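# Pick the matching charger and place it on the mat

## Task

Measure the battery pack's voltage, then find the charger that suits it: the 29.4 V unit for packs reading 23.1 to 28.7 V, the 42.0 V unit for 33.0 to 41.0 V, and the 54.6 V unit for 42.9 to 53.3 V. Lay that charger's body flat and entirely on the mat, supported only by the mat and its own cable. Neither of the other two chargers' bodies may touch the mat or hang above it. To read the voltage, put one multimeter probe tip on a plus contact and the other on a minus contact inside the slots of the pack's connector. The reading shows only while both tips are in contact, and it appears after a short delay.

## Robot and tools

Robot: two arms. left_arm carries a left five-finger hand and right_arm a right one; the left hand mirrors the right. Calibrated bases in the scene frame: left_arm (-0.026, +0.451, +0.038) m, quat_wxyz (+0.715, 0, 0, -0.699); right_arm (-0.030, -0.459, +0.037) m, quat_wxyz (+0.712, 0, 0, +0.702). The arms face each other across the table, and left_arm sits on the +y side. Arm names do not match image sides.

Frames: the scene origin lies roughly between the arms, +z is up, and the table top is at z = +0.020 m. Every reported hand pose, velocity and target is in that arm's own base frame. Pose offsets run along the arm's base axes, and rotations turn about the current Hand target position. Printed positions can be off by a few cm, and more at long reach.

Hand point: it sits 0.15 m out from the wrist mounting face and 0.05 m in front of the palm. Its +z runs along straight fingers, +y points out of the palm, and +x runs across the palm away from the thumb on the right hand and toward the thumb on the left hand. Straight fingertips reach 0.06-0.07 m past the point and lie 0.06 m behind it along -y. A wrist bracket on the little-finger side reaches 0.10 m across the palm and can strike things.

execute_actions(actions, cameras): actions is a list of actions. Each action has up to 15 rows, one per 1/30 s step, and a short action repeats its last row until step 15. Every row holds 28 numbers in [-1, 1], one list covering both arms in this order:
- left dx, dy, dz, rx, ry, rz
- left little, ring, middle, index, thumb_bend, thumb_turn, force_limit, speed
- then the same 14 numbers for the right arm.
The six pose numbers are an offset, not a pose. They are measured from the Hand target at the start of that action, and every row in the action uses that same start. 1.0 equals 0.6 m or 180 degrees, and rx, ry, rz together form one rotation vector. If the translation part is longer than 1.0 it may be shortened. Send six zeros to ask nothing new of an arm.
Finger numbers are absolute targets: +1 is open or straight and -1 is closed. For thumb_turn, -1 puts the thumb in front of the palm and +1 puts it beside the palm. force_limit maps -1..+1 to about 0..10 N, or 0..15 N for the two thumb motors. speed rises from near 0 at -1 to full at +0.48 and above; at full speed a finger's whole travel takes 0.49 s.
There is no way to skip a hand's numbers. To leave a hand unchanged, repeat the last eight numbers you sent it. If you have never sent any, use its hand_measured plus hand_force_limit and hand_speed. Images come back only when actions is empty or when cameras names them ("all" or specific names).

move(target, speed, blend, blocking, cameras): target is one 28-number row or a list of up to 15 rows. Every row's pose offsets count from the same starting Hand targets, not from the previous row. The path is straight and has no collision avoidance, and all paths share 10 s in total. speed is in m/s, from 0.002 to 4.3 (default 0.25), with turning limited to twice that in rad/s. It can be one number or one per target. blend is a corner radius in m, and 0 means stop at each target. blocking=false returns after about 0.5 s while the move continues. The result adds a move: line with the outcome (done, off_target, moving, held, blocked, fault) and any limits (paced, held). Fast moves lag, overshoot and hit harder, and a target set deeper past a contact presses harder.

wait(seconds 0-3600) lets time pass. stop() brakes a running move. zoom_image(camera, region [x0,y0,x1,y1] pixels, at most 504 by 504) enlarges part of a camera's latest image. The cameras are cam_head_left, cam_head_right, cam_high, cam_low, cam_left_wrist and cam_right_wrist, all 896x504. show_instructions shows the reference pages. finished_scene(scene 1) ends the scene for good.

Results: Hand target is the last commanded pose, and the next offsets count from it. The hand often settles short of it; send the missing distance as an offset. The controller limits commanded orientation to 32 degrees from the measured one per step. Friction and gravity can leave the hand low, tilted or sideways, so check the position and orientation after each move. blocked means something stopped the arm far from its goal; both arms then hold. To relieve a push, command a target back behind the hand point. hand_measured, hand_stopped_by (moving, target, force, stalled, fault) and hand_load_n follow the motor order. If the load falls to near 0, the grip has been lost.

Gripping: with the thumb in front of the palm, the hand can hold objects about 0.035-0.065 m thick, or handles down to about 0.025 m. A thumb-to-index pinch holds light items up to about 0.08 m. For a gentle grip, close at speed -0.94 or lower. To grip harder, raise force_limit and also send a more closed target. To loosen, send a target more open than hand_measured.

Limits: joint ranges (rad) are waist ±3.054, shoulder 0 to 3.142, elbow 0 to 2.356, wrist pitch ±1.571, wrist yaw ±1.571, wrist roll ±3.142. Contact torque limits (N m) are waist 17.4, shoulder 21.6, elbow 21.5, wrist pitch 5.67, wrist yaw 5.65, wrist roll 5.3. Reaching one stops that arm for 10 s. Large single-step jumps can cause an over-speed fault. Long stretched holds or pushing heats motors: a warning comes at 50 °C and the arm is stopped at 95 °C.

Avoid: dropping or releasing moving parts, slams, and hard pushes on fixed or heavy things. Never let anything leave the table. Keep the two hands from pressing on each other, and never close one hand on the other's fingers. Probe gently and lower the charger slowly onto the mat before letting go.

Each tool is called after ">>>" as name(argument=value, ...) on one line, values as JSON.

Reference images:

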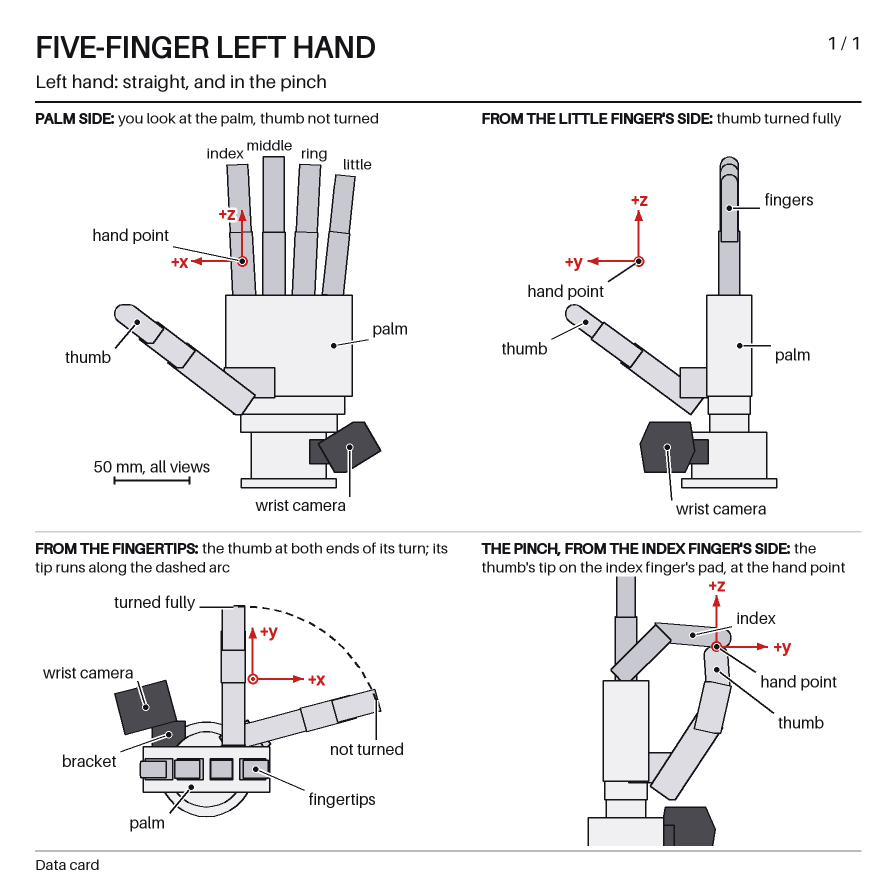

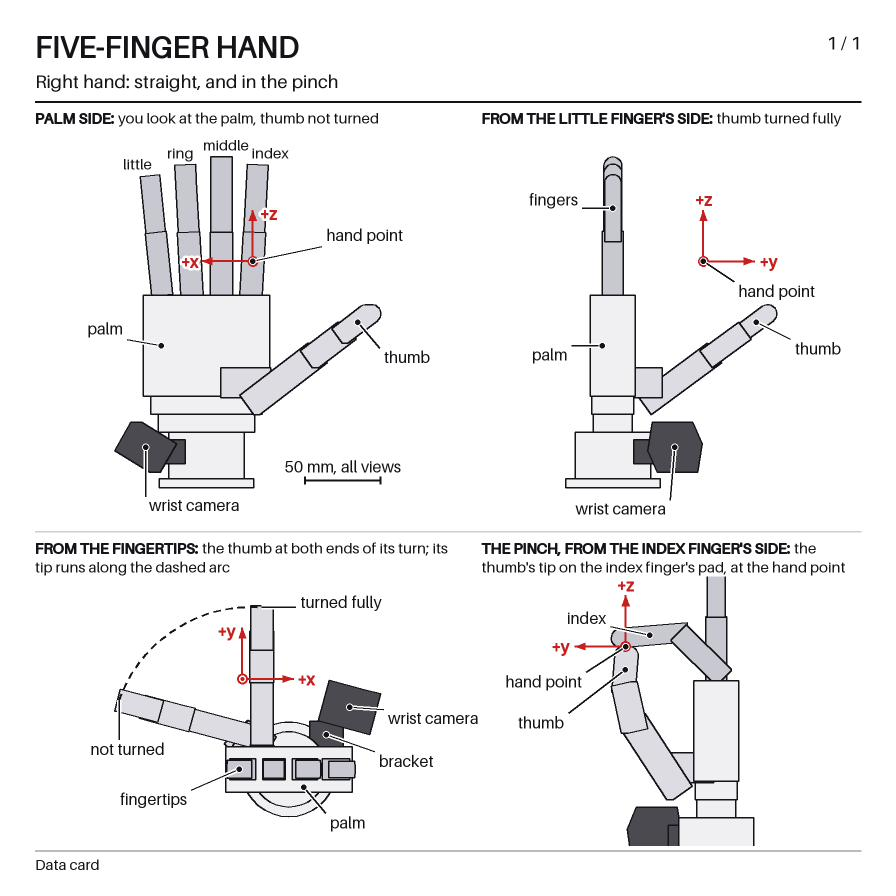

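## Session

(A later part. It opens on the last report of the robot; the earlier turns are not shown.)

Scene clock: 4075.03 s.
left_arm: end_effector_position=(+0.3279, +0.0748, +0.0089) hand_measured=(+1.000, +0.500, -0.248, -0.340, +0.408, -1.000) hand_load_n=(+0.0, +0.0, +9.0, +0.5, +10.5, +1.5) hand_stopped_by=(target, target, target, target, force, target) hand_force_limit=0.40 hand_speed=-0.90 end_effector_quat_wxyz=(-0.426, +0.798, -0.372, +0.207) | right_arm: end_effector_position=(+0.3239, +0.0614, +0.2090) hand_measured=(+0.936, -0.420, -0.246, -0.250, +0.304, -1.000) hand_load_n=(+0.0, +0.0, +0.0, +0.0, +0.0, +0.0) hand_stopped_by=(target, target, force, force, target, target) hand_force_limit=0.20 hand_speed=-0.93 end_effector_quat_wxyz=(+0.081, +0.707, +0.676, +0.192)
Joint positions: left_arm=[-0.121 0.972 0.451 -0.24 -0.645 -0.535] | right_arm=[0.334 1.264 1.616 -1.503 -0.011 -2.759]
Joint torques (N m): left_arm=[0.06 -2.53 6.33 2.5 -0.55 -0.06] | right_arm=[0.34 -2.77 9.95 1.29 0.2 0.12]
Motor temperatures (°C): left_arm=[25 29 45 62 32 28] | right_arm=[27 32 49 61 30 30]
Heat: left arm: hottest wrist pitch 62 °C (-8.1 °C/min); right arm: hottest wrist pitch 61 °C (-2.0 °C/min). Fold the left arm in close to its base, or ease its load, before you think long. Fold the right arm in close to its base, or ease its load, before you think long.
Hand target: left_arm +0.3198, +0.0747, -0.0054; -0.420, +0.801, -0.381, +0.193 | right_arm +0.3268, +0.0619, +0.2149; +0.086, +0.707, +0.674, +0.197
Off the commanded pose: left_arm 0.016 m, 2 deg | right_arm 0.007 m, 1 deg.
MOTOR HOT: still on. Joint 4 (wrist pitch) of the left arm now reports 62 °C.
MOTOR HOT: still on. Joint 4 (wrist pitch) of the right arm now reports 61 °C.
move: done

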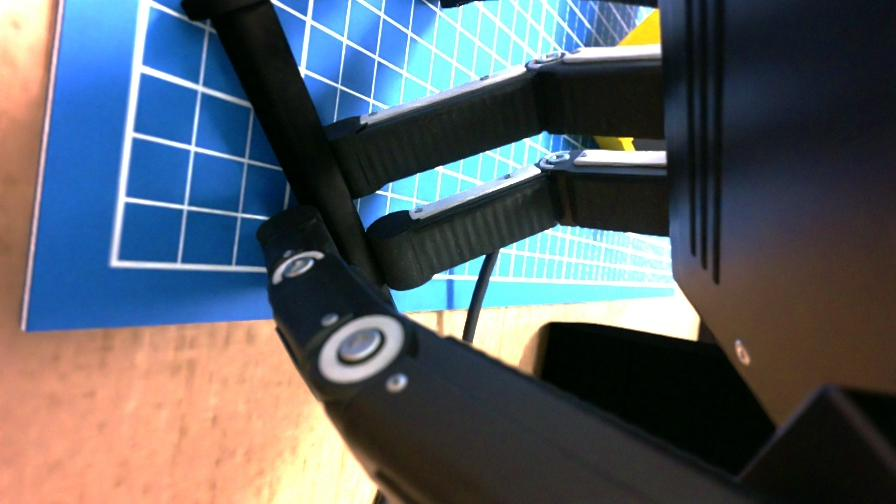

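>>> move(target=[[0.0,0.0,0.008,0,0,0,1,0.5,-0.1,-0.2,0.55,-1,0.3,-0.5,0,0,0,0,0,0,1,-0.42,-0.25,-0.4,0.3,-1,0.2,-0.93],[0.0,0.0,0.018,0,0,0.14,1,0.5,0.0,-0.2,0.55,-1,0.3,-0.5,0,0,0,0,0,0,1,-0.42,-0.25,-0.4,0.3,-1,0.2,-0.93]], speed=0.06, cameras=["cam_left_wrist"])

Scene clock: 4086.53 s.
left_arm: end_effector_position=(+0.3229, +0.0748, +0.0127) hand_measured=(+1.000, +0.500, -0.002, -0.200, +0.550, -1.000) hand_load_n=(+0.0, +0.0, -6.0, +0.0, +0.0, +0.0) hand_stopped_by=(target, target, target, target, target, target) hand_force_limit=0.30 hand_speed=-0.50 end_effector_quat_wxyz=(-0.456, +0.862, -0.194, +0.106) | right_arm: end_effector_position=(+0.3239, +0.0614, +0.2090) hand_measured=(+0.936, -0.420, -0.246, -0.250, +0.304, -1.000) hand_load_n=(+0.0, +0.0, +0.0, +0.0, +0.0, +0.0) hand_stopped_by=(target, target, force, force, target, target) hand_force_limit=0.20 hand_speed=-0.93 end_effector_quat_wxyz=(+0.081, +0.707, +0.676, +0.192)
Joint positions: left_arm=[-0.354 1.424 0.836 -0.842 -0.967 -1.407] | right_arm=[0.334 1.264 1.616 -1.503 -0.011 -2.759]
Joint torques (N m): left_arm=[0.58 -4.17 7 0.81 -0.88 -0.11] | right_arm=[0.32 -2.79 9.91 1.29 0.19 0.12]
Motor temperatures (°C): left_arm=[25 29 45 60 33 28] | right_arm=[27 32 49 61 30 30]
Heat: left arm: hottest wrist pitch 60 °C (-10.1 °C/min); right arm: hottest wrist pitch 61 °C (-1.0 °C/min). Fold the left arm in close to its base, or ease its load, before you think long. Fold the right arm in close to its base, or ease its load, before you think long.
Hand target: left_arm +0.3198, +0.0746, +0.0054; -0.451, +0.865, -0.197, +0.096 | right_arm +0.3268, +0.0619, +0.2149; +0.086, +0.707, +0.674, +0.197
Off the commanded pose: left_arm 0.008 m, 1 deg | right_arm 0.007 m, 1 deg.
MOTOR HOT: still on. Joint 4 (wrist pitch) of the left arm now reports 60 °C.
MOTOR HOT: still on. Joint 4 (wrist pitch) of the right arm now reports 61 °C.
move: done

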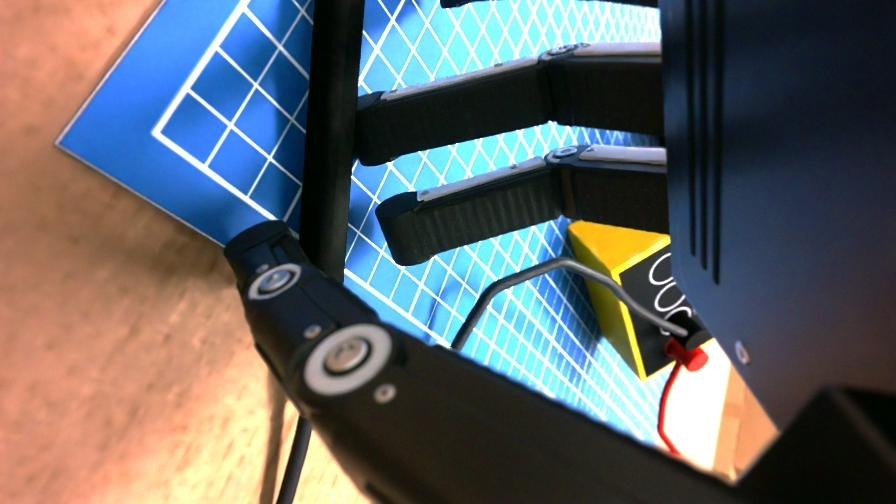

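>>> move(target=[[0.0,0.0,0.035,0,0,0.0,1,0.5,0.0,-0.2,0.55,-1,0.3,-0.5,0,0,0,0,0,0,1,-0.42,-0.25,-0.4,0.3,-1,0.2,-0.93],[0.0,0.0,0.035,0,0,-0.12,1,0.5,0.0,-0.1,0.45,-1,0.3,-0.5,0,0,0,0,0,0,1,-0.42,-0.25,-0.4,0.3,-1,0.2,-0.93]], speed=0.08, cameras=["cam_left_wrist","cam_head_left"])

>>> zoom_image(camera="cam_head_left", region=[180, 200, 340, 320])

Scene clock: 4123.23 s.
left_arm: end_effector_position=(+0.3241, +0.0734, +0.0312) hand_measured=(+1.000, +0.500, +0.000, -0.100, +0.450, -1.000) hand_load_n=(+0.0, +0.0, +0.0, -0.5, +0.0, +0.0) hand_stopped_by=(target, target, target, target, target, target) hand_force_limit=0.30 hand_speed=-0.50 end_effector_quat_wxyz=(-0.427, +0.812, -0.354, +0.183) | right_arm: end_effector_position=(+0.3239, +0.0614, +0.2090) hand_measured=(+0.936, -0.420, -0.246, -0.250, +0.304, -1.000) hand_load_n=(+0.0, +0.0, +0.0, +0.0, +0.0, +0.0) hand_stopped_by=(target, target, force, force, target, target) hand_force_limit=0.20 hand_speed=-0.93 end_effector_quat_wxyz=(+0.081, +0.707, +0.676, +0.192)
Joint positions: left_arm=[-0.179 1.009 0.595 -0.446 -0.723 -0.649] | right_arm=[0.334 1.264 1.616 -1.503 -0.011 -2.759]
Joint torques (N m): left_arm=[0.34 -5.16 7.13 2.55 -0.7 0.06] | right_arm=[0.34 -2.8 9.94 1.28 0.2 0.12]
Motor temperatures (°C): left_arm=[25 30 45 56 33 28] | right_arm=[27 32 49 61 30 30]
Heat: left arm: hottest wrist pitch 56 °C (-7.1 °C/min); right arm: hottest wrist pitch 61 °C (-1.0 °C/min). Fold the left arm in close to its base, or ease its load, before you think long. Fold the right arm in close to its base, or ease its load, before you think long.
Hand target: left_arm +0.3198, +0.0746, +0.0264; -0.425, +0.812, -0.356, +0.179 | right_arm +0.3268, +0.0619, +0.2149; +0.086, +0.707, +0.674, +0.197
Off the commanded pose: left_arm 0.007 m, 0 deg | right_arm 0.007 m, 1 deg.
MOTOR HOT: still on. Joint 4 (wrist pitch) of the left arm now reports 56 °C.
MOTOR HOT: still on. Joint 4 (wrist pitch) of the right arm now reports 61 °C.
move: done
Images, in order (width x height): cam_head_left 896x504, cam_left_wrist 896x504.

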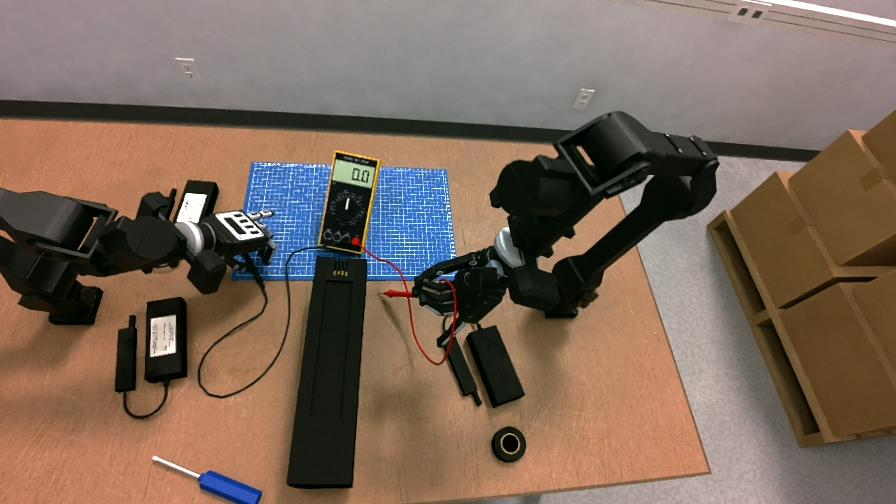

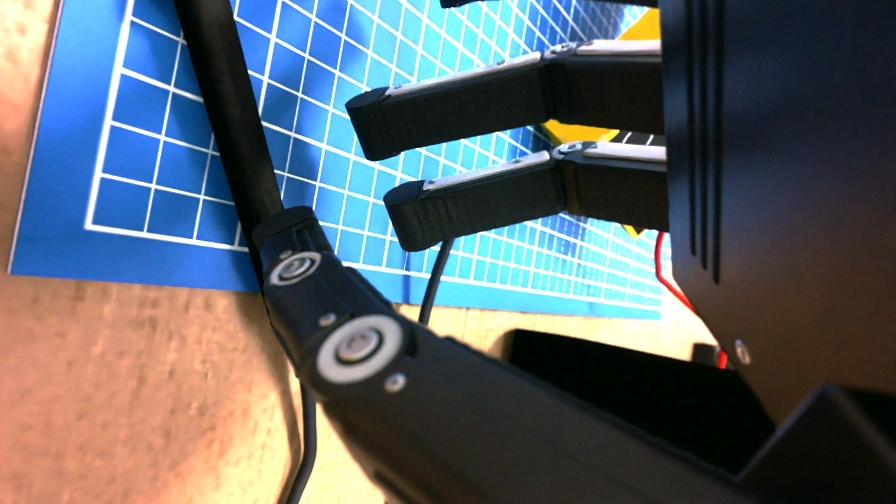

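Scaled by 3.150 from the camera's image (finer frame: 1280x720).

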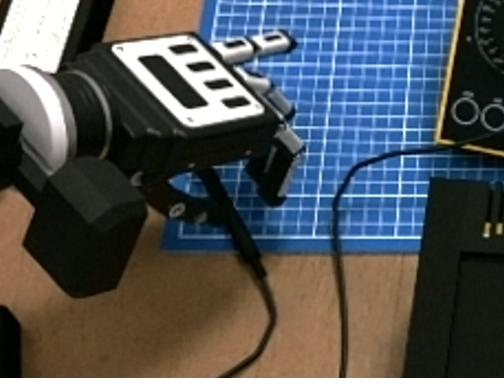

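>>> move(target=[[-0.007,0.0073,0,0,0,0.0,1,0.5,0.0,-0.1,0.45,-1,0.3,-0.5,0,0,0,0,0,0,1,-0.42,-0.25,-0.4,0.3,-1,0.2,-0.93],[-0.009,0.0073,-0.03,0,0,0,1,0.5,0.0,-0.1,0.45,-1,0.3,-0.5,0,0,0,0,0,0,1,-0.42,-0.25,-0.4,0.3,-1,0.2,-0.93]], speed=0.06, cameras=["cam_left_wrist"])

Scene clock: 4130.40 s.
left_arm: end_effector_position=(+0.3196, +0.0779, +0.0168) hand_measured=(+1.000, +0.500, +0.000, -0.100, +0.450, -1.000) hand_load_n=(+0.0, +0.0, +0.0, +0.0, +0.0, +0.0) hand_stopped_by=(target, target, target, target, target, target) hand_force_limit=0.30 hand_speed=-0.50 end_effector_quat_wxyz=(-0.428, +0.811, -0.351, +0.188) | right_arm: end_effector_position=(+0.3239, +0.0614, +0.2090) hand_measured=(+0.936, -0.420, -0.246, -0.250, +0.304, -1.000) hand_load_n=(-0.5, +0.0, +0.0, +0.5, +0.0, +0.0) hand_stopped_by=(target, target, force, force, target, target) hand_force_limit=0.20 hand_speed=-0.93 end_effector_quat_wxyz=(+0.081, +0.707, +0.676, +0.192)
Joint positions: left_arm=[-0.157 0.981 0.513 -0.367 -0.708 -0.627] | right_arm=[0.334 1.264 1.616 -1.503 -0.011 -2.759]
Joint torques (N m): left_arm=[0.49 -3.67 6.93 2.62 -0.68 0.05] | right_arm=[0.34 -2.8 9.99 1.3 0.21 0.12]
Motor temperatures (°C): left_arm=[25 31 45 57 33 28] | right_arm=[27 32 49 60 30 30]
Heat: left arm: hottest wrist pitch 57 °C (-5.1 °C/min); right arm: hottest wrist pitch 60 °C (-1.0 °C/min). Fold the left arm in close to its base, or ease its load, before you think long. Fold the right arm in close to its base, or ease its load, before you think long.
Hand target: left_arm +0.3144, +0.0790, +0.0084; -0.425, +0.812, -0.356, +0.179 | right_arm +0.3268, +0.0619, +0.2149; +0.086, +0.707, +0.674, +0.197
Off the commanded pose: left_arm 0.010 m, 1 deg | right_arm 0.007 m, 1 deg.
MOTOR HOT: still on. Joint 4 (wrist pitch) of the left arm now reports 57 °C.
MOTOR HOT: still on. Joint 4 (wrist pitch) of the right arm now reports 60 °C.
move: off_target (left_arm)

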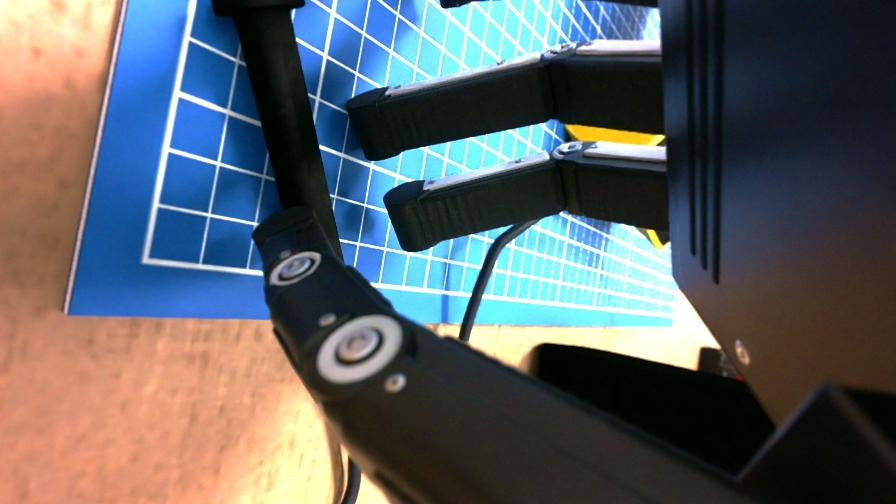

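>>> move(target=[[-0.003,0.0,-0.009,0,0,0.0,1,0.5,-0.08,-0.15,0.45,-1,0.3,-0.6,0,0,0,0,0,0,1,-0.42,-0.25,-0.4,0.3,-1,0.2,-0.93],[-0.003,0.0,-0.016,0,0,0,1,0.5,-0.2,-0.27,0.45,-1,0.3,-0.6,0,0,0,0,0,0,1,-0.42,-0.25,-0.4,0.3,-1,0.2,-0.93]], speed=0.06, cameras=["cam_left_wrist"])

Scene clock: 4136.07 s.
left_arm: end_effector_position=(+0.3197, +0.0786, +0.0101) hand_measured=(+1.000, +0.500, -0.200, -0.270, +0.450, -1.000) hand_load_n=(+0.0, +0.0, +0.5, +0.5, +1.0, +0.5) hand_stopped_by=(target, target, target, target, target, target) hand_force_limit=0.30 hand_speed=-0.60 end_effector_quat_wxyz=(-0.430, +0.811, -0.348, +0.191) | right_arm: end_effector_position=(+0.3239, +0.0614, +0.2090) hand_measured=(+0.936, -0.420, -0.246, -0.250, +0.304, -1.000) hand_load_n=(+0.0, +0.0, +0.0, +0.0, +0.0, +0.0) hand_stopped_by=(target, target, force, force, target, target) hand_force_limit=0.20 hand_speed=-0.93 end_effector_quat_wxyz=(+0.081, +0.707, +0.676, +0.192)
Joint positions: left_arm=[-0.157 0.981 0.478 -0.323 -0.71 -0.627] | right_arm=[0.334 1.264 1.616 -1.503 -0.011 -2.759]
Joint torques (N m): left_arm=[-0.01 -2.99 6.75 2.31 -0.65 0.04] | right_arm=[0.31 -2.78 9.98 1.29 0.2 0.12]
Motor temperatures (°C): left_arm=[25 31 45 58 33 28] | right_arm=[27 32 49 60 30 30]
Heat: left arm: hottest wrist pitch 58 °C (-4.1 °C/min); right arm: hottest wrist pitch 60 °C (-1.0 °C/min). Fold the left arm in close to its base, or ease its load, before you think long. Fold the right arm in close to its base, or ease its load, before you think long.
Hand target: left_arm +0.3126, +0.0790, -0.0012; -0.425, +0.812, -0.356, +0.179 | right_arm +0.3268, +0.0619, +0.2149; +0.086, +0.707, +0.674, +0.197
Off the commanded pose: left_arm 0.013 m, 2 deg | right_arm 0.007 m, 1 deg.
MOTOR HOT: still on. Joint 4 (wrist pitch) of the left arm now reports 58 °C.
MOTOR HOT: still on. Joint 4 (wrist pitch) of the right arm now reports 60 °C.
move: off_target (left_arm); target 2's new numbers were sent with left_arm's hand 0.015 m and 2 deg from that target

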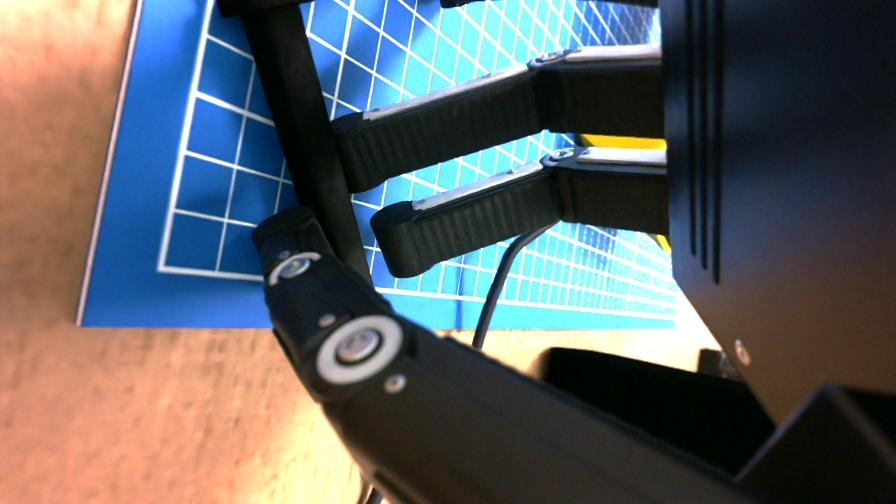

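>>> move(target=[[0.0,0.0,0.0,0,0,0.0,1,0.5,-0.25,-0.27,0.31,-1,0.4,-0.9,0,0,0,0,0,0,1,-0.42,-0.25,-0.4,0.3,-1,0.2,-0.93]], speed=0.06, cameras=["cam_left_wrist"])

Scene clock: 4138.77 s.
left_arm: end_effector_position=(+0.3193, +0.0785, +0.0096) hand_measured=(+1.000, +0.500, -0.248, -0.270, +0.404, -1.000) hand_load_n=(+0.0, -0.5, +9.5, +0.0, +10.5, +2.5) hand_stopped_by=(target, target, force, target, force, target) hand_force_limit=0.40 hand_speed=-0.90 end_effector_quat_wxyz=(-0.430, +0.811, -0.349, +0.191) | right_arm: end_effector_position=(+0.3239, +0.0614, +0.2090) hand_measured=(+0.936, -0.420, -0.246, -0.250, +0.304, -1.000) hand_load_n=(+0.5, +0.0, +0.5, +0.0, -0.5, +0.0) hand_stopped_by=(target, target, force, force, target, target) hand_force_limit=0.20 hand_speed=-0.93 end_effector_quat_wxyz=(+0.081, +0.707, +0.676, +0.192)
Joint positions: left_arm=[-0.157 0.981 0.477 -0.323 -0.71 -0.627] | right_arm=[0.334 1.264 1.616 -1.503 -0.011 -2.759]
Joint torques (N m): left_arm=[0.01 -3.14 6.69 2.34 -0.69 0.03] | right_arm=[0.31 -2.75 9.97 1.28 0.2 0.12]
Motor temperatures (°C): left_arm=[25 31 45 58 33 28] | right_arm=[27 32 49 60 30 30]
Heat: left arm: hottest wrist pitch 58 °C (-4.0 °C/min); right arm: hottest wrist pitch 60 °C (-1.0 °C/min). Fold the left arm in close to its base, or ease its load, before you think long. Fold the right arm in close to its base, or ease its load, before you think long.
Hand target: left_arm +0.3126, +0.0790, -0.0013; -0.425, +0.812, -0.356, +0.179 | right_arm +0.3268, +0.0619, +0.2149; +0.086, +0.707, +0.674, +0.197
Off the commanded pose: left_arm 0.013 m, 2 deg | right_arm 0.007 m, 1 deg.
MOTOR HOT: still on. Joint 4 (wrist pitch) of the left arm now reports 58 °C.
MOTOR HOT: still on. Joint 4 (wrist pitch) of the right arm now reports 60 °C.
move: done

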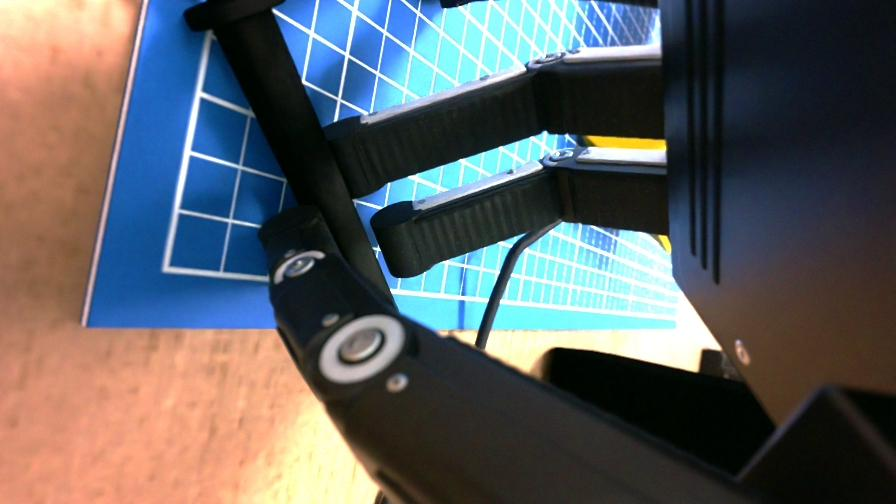

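>>> move(target=[[0.0,0.0,0.0,0,0,0.0,1,-0.35,-0.25,-0.33,0.31,-1,0.1,-0.9,0,0,0,0,0,0,1,-0.42,-0.25,-0.4,0.3,-1,0.2,-0.93]], speed=0.06, cameras=["cam_left_wrist"])

Scene clock: 4148.53 s.
left_arm: end_effector_position=(+0.3192, +0.0788, +0.0095) hand_measured=(+1.000, -0.350, -0.248, -0.330, +0.404, -1.000) hand_load_n=(+0.0, +2.0, +7.5, +0.0, +11.5, +3.5) hand_stopped_by=(target, target, force, target, force, target) hand_force_limit=0.10 hand_speed=-0.90 end_effector_quat_wxyz=(-0.430, +0.811, -0.349, +0.191) | right_arm: end_effector_position=(+0.3239, +0.0614, +0.2090) hand_measured=(+0.936, -0.420, -0.246, -0.250, +0.304, -1.000) hand_load_n=(+0.0, +0.0, +0.0, +0.0, +0.0, +0.0) hand_stopped_by=(target, target, force, force, target, target) hand_force_limit=0.20 hand_speed=-0.93 end_effector_quat_wxyz=(+0.081, +0.707, +0.676, +0.192)
Joint positions: left_arm=[-0.157 0.981 0.477 -0.323 -0.711 -0.627] | right_arm=[0.334 1.264 1.616 -1.503 -0.011 -2.759]
Joint torques (N m): left_arm=[0.07 -3.11 6.85 2.33 -0.64 0.03] | right_arm=[0.3 -2.81 9.95 1.29 0.2 0.13]
Motor temperatures (°C): left_arm=[25 30 45 59 33 28] | right_arm=[27 32 49 60 30 30]
Heat: left arm: hottest wrist pitch 59 °C (-1.0 °C/min); right arm: hottest wrist pitch 60 °C (-1.0 °C/min). Fold the left arm in close to its base, or ease its load, before you think long. Fold the right arm in close to its base, or ease its load, before you think long.
Hand target: left_arm +0.3125, +0.0790, -0.0013; -0.425, +0.812, -0.356, +0.179 | right_arm +0.3268, +0.0619, +0.2149; +0.086, +0.707, +0.674, +0.197
Off the commanded pose: left_arm 0.013 m, 2 deg | right_arm 0.007 m, 1 deg.
MOTOR HOT: still on. Joint 4 (wrist pitch) of the left arm now reports 59 °C.
MOTOR HOT: still on. Joint 4 (wrist pitch) of the right arm now reports 60 °C.
move: done

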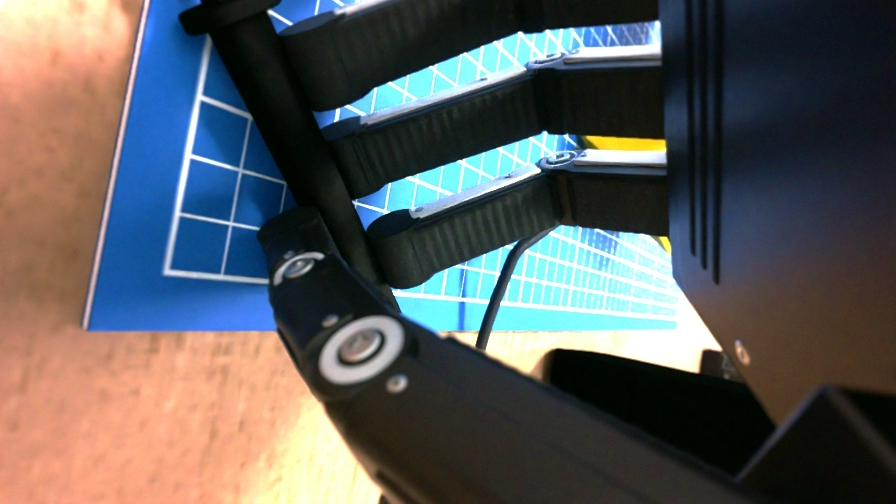

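>>> move(target=[[0.0,0.0,0.09,0,0,0.0,1,-0.35,-0.25,-0.33,0.31,-1,0.1,-0.9,0,0,0,0,0,0,1,-0.42,-0.25,-0.4,0.3,-1,0.2,-0.93]], speed=0.06, cameras=["cam_left_wrist","cam_head_left","cam_low"])

>>> zoom_image(camera="cam_head_left", region=[180, 200, 340, 320])

Scene clock: 4153.87 s.
left_arm: end_effector_position=(+0.3092, +0.0797, +0.0456) hand_measured=(+1.000, -0.350, -0.248, -0.330, +0.404, -1.000) hand_load_n=(+0.0, +0.0, +8.5, +0.0, +12.0, +3.0) hand_stopped_by=(target, target, force, target, force, target) hand_force_limit=0.10 hand_speed=-0.90 end_effector_quat_wxyz=(-0.424, +0.813, -0.360, +0.171) | right_arm: end_effector_position=(+0.3239, +0.0614, +0.2090) hand_measured=(+0.936, -0.420, -0.246, -0.250, +0.304, -1.000) hand_load_n=(+0.0, +0.0, +0.0, +0.0, +0.0, +0.0) hand_stopped_by=(target, target, force, force, target, target) hand_force_limit=0.20 hand_speed=-0.93 end_effector_quat_wxyz=(+0.081, +0.707, +0.676, +0.192)
Joint positions: left_arm=[-0.157 0.95 0.645 -0.568 -0.708 -0.627] | right_arm=[0.334 1.264 1.616 -1.503 -0.011 -2.759]
Joint torques (N m): left_arm=[0.09 -4.77 10.67 2.3 -0.74 -0.04] | right_arm=[0.33 -2.79 10 1.28 0.2 0.11]
Motor temperatures (°C): left_arm=[25 30 46 59 33 28] | right_arm=[27 32 49 60 30 30]
Heat: left arm: hottest wrist pitch 59 °C (+0.0 °C/min); right arm: hottest wrist pitch 60 °C (-1.0 °C/min). Fold the left arm in close to its base, or ease its load, before you think long. Fold the right arm in close to its base, or ease its load, before you think long.
Hand target: left_arm +0.3125, +0.0790, +0.0527; -0.425, +0.812, -0.356, +0.179 | right_arm +0.3268, +0.0619, +0.2149; +0.086, +0.707, +0.674, +0.197
Off the commanded pose: left_arm 0.008 m, 1 deg | right_arm 0.007 m, 1 deg.
MOTOR HOT: still on. Joint 4 (wrist pitch) of the left arm now reports 59 °C.
MOTOR HOT: still on. Joint 4 (wrist pitch) of the right arm now reports 60 °C.
move: done
Images, in order (width x height): cam_head_left 896x504, cam_low 896x504, cam_left_wrist 896x504.

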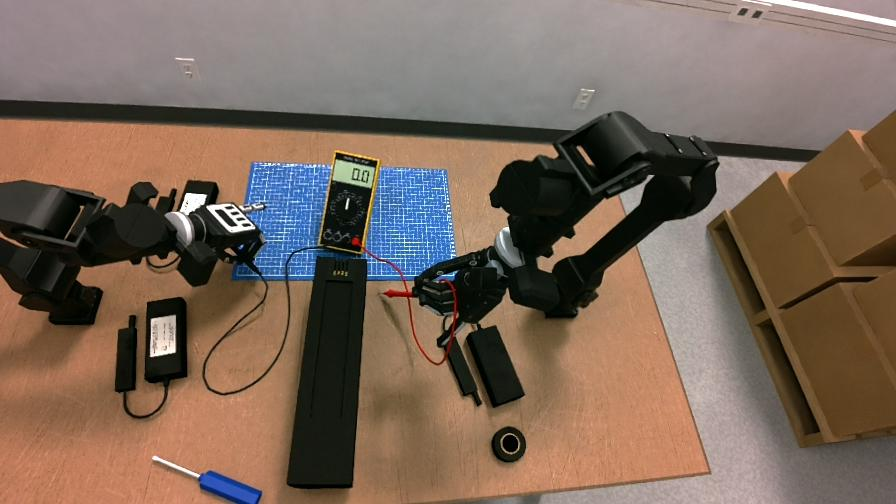

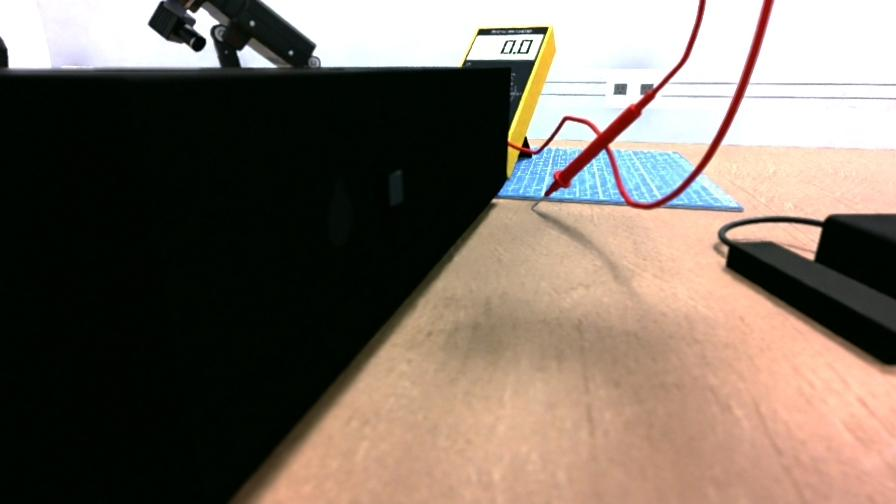

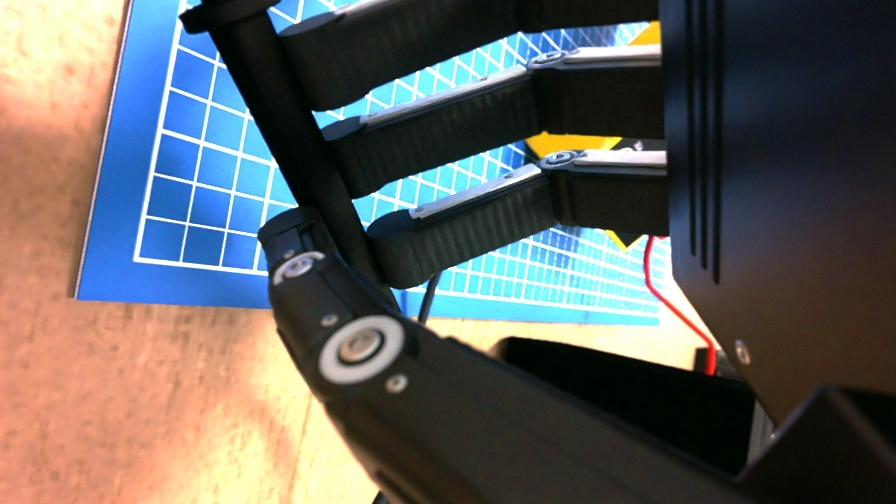

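Scaled by 3.150 from the camera's image (finer frame: 1280x720).

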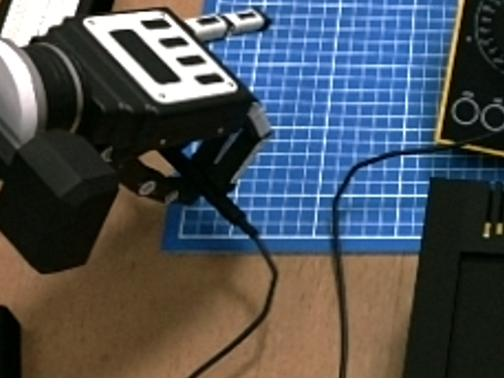

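>>> move(target=[[0.0,0.0,0.0,0,0,0.0,1,-0.42,-0.25,-0.40,0.31,-1,-0.3,-0.92,0,0,0,0,0,0,1,-0.42,-0.25,-0.4,0.3,-1,0.2,-0.93]], speed=0.06, cameras=["cam_left_wrist"])

Scene clock: 4157.00 s.
left_arm: end_effector_position=(+0.3092, +0.0797, +0.0456) hand_measured=(+1.000, -0.420, -0.248, -0.400, +0.404, -1.000) hand_load_n=(+0.0, +0.5, +8.5, +0.0, +11.0, +3.0) hand_stopped_by=(target, target, force, target, force, target) hand_force_limit=-0.30 hand_speed=-0.92 end_effector_quat_wxyz=(-0.424, +0.813, -0.360, +0.171) | right_arm: end_effector_position=(+0.3239, +0.0614, +0.2090) hand_measured=(+0.936, -0.420, -0.246, -0.250, +0.304, -1.000) hand_load_n=(+0.0, +0.0, +0.0, +0.0, +0.0, +0.0) hand_stopped_by=(target, target, force, force, target, target) hand_force_limit=0.20 hand_speed=-0.93 end_effector_quat_wxyz=(+0.081, +0.707, +0.676, +0.192)
Joint positions: left_arm=[-0.157 0.95 0.645 -0.568 -0.708 -0.627] | right_arm=[0.334 1.264 1.616 -1.503 -0.011 -2.759]
Joint torques (N m): left_arm=[0.23 -4.78 10.46 2.34 -0.77 0.03] | right_arm=[0.29 -2.78 9.93 1.29 0.21 0.12]
Motor temperatures (°C): left_arm=[25 30 47 59 33 28] | right_arm=[27 32 49 60 30 30]
Heat: left arm: hottest wrist pitch 59 °C (+1.0 °C/min); right arm: hottest wrist pitch 60 °C (-1.0 °C/min). Fold the left arm in close to its base, or ease its load, before you think long. Fold the right arm in close to its base, or ease its load, before you think long.
Hand target: left_arm +0.3125, +0.0790, +0.0527; -0.425, +0.812, -0.356, +0.179 | right_arm +0.3268, +0.0619, +0.2149; +0.086, +0.707, +0.674, +0.197
Off the commanded pose: left_arm 0.008 m, 1 deg | right_arm 0.007 m, 1 deg.
MOTOR HOT: still on. Joint 4 (wrist pitch) of the left arm now reports 59 °C.
MOTOR HOT: still on. Joint 4 (wrist pitch) of the right arm now reports 60 °C.
move: done

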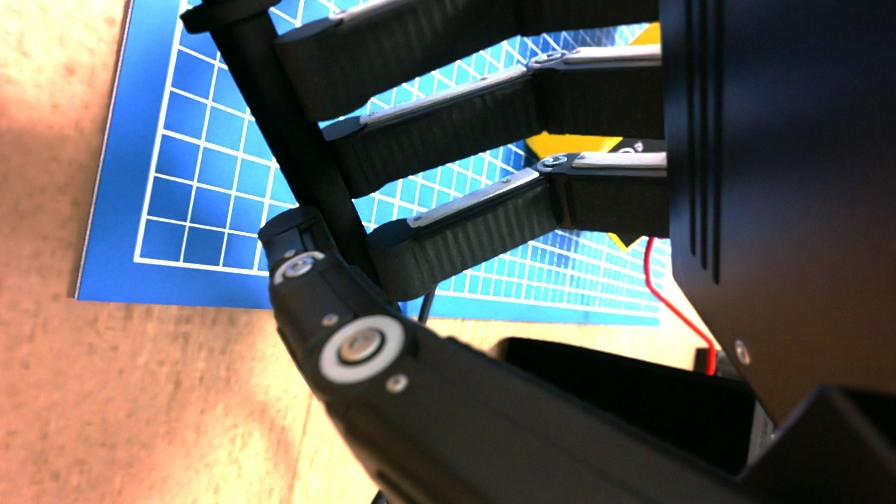

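>>> execute_actions(actions=[])

>>> zoom_image(camera="cam_head_left", region=[360, 240, 520, 390])

>>> zoom_image(camera="cam_high", region=[450, 130, 630, 290])

>>> zoom_image(camera="cam_head_right", region=[360, 230, 540, 390])

Scene clock: 4168.50 s.
left_arm: end_effector_position=(+0.3092, +0.0797, +0.0456) hand_measured=(+1.000, -0.420, -0.248, -0.400, +0.404, -1.000) hand_load_n=(+0.0, +0.5, +9.0, +0.0, +10.5, +3.0) hand_stopped_by=(target, target, force, target, force, target) hand_force_limit=-0.30 hand_speed=-0.92 end_effector_quat_wxyz=(-0.424, +0.813, -0.360, +0.171) | right_arm: end_effector_position=(+0.3239, +0.0614, +0.2090) hand_measured=(+0.936, -0.420, -0.246, -0.250, +0.304, -1.000) hand_load_n=(+0.0, +0.0, +0.0, +0.0, +0.0, +0.0) hand_stopped_by=(target, target, force, force, target, target) hand_force_limit=0.20 hand_speed=-0.93 end_effector_quat_wxyz=(+0.081, +0.707, +0.676, +0.192)
Joint positions: left_arm=[-0.157 0.95 0.645 -0.568 -0.708 -0.627] | right_arm=[0.334 1.264 1.616 -1.503 -0.011 -2.759]
Joint velocities: within noise
Joint torques (N m): left_arm=[-0.04 -4.75 10.75 2.26 -0.74 -0.01] | right_arm=[0.31 -2.79 9.94 1.28 0.21 0.12]
Motor temperatures (°C): left_arm=[25 30 49 60 33 28] | right_arm=[27 32 49 60 30 30]
Heat: left arm: hottest wrist pitch 60 °C (+3.0 °C/min); right arm: hottest wrist pitch 60 °C (-1.0 °C/min). Fold the left arm in close to its base, or ease its load, before you think long. Fold the right arm in close to its base, or ease its load, before you think long.
Hand target: left_arm +0.3125, +0.0790, +0.0527; -0.425, +0.812, -0.356, +0.179 | right_arm +0.3268, +0.0619, +0.2149; +0.086, +0.707, +0.674, +0.197
Off the commanded pose: left_arm 0.008 m, 1 deg | right_arm 0.007 m, 1 deg.
MOTOR HOT: still on. Joint 4 (wrist pitch) of the left arm now reports 60 °C.
MOTOR HOT: still on. Joint 4 (wrist pitch) of the right arm now reports 60 °C.

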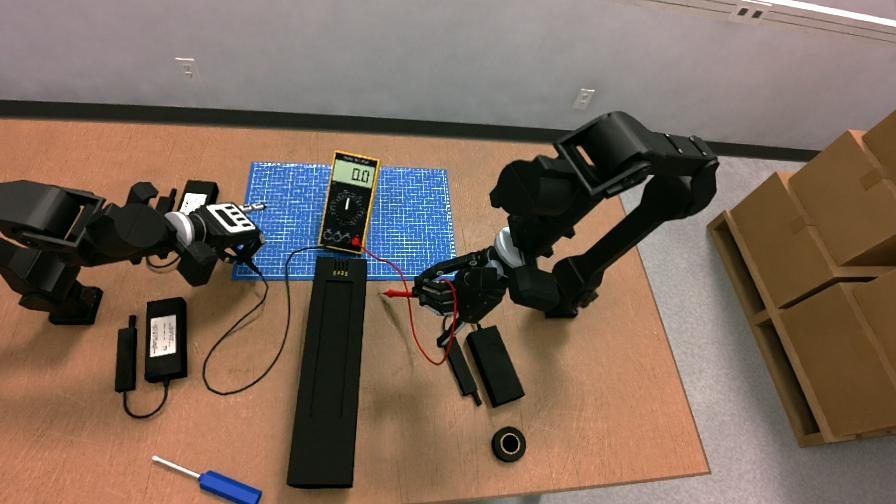

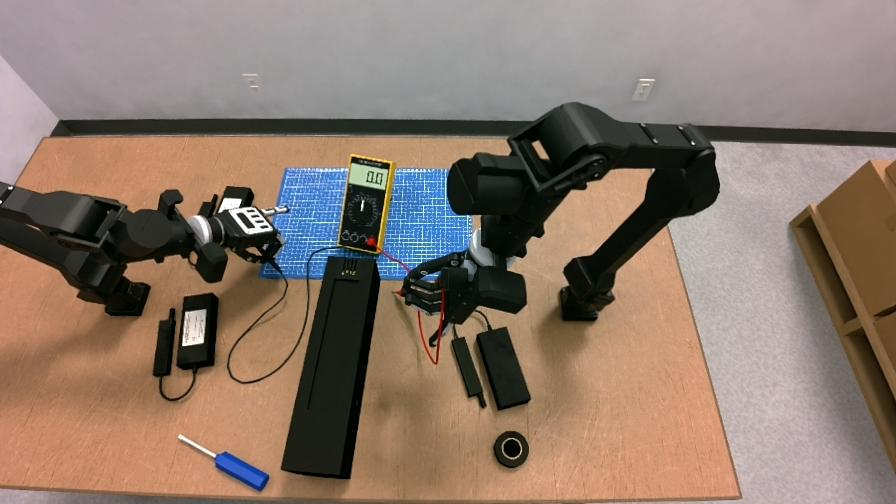

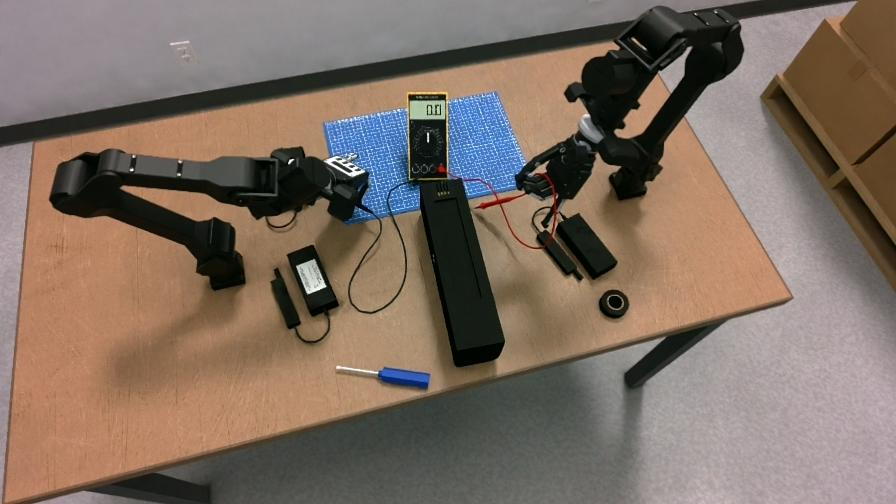

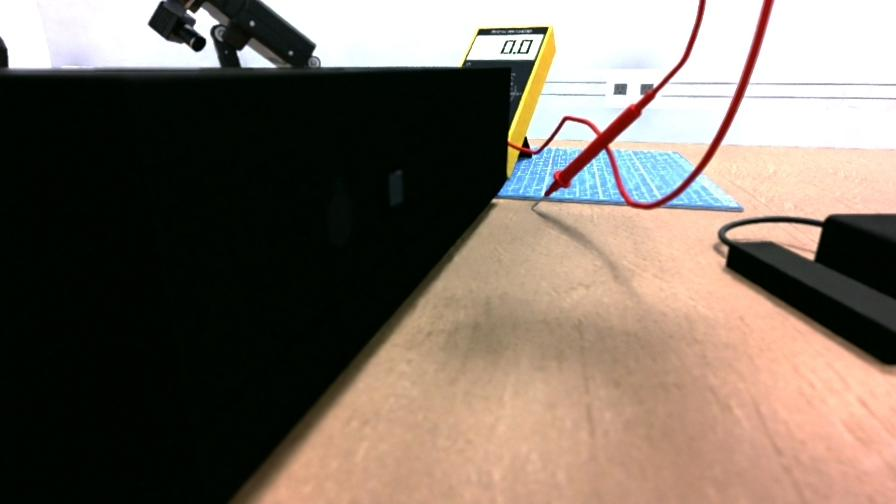

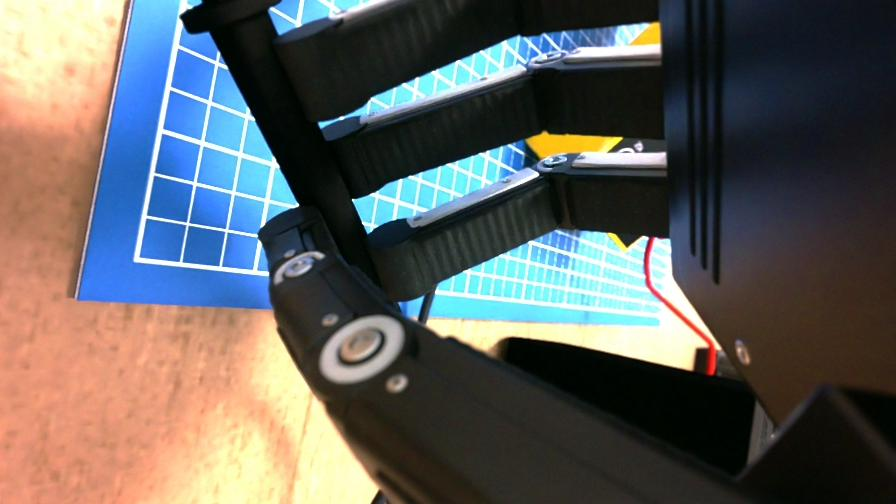

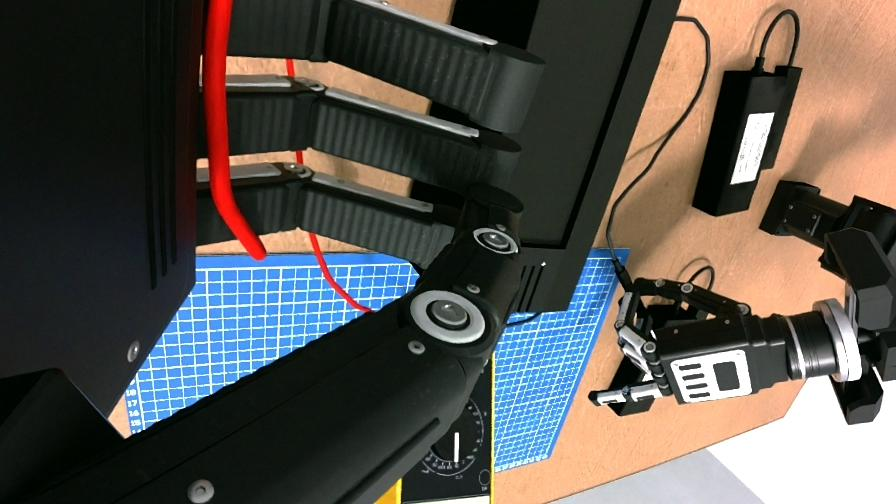

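Scaled by 3.150 from the camera's image (finer frame: 1280x720).

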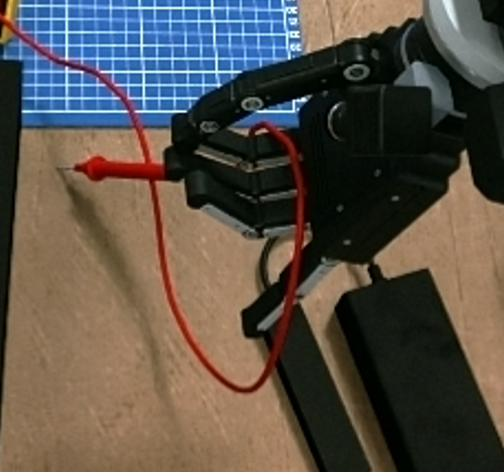

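Scaled by 2.800 from the camera's image (finer frame: 1280x720).

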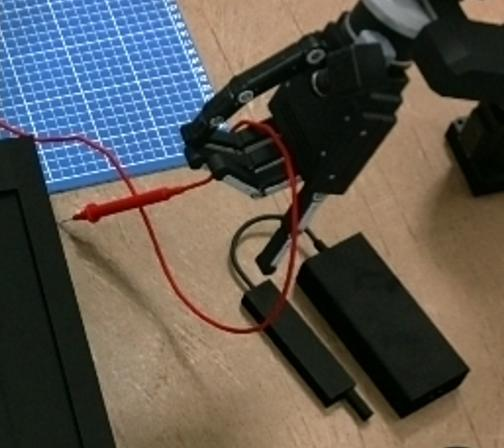

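Scaled by 2.800 from the camera's image (finer frame: 1280x720).

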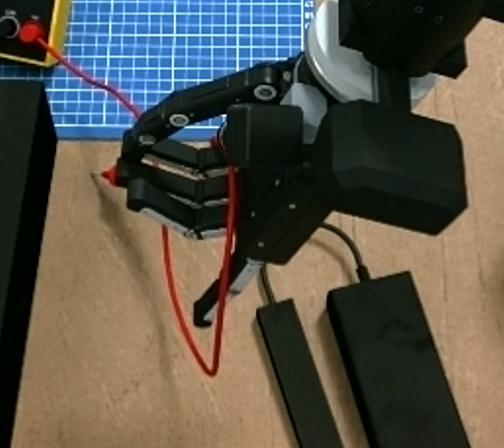

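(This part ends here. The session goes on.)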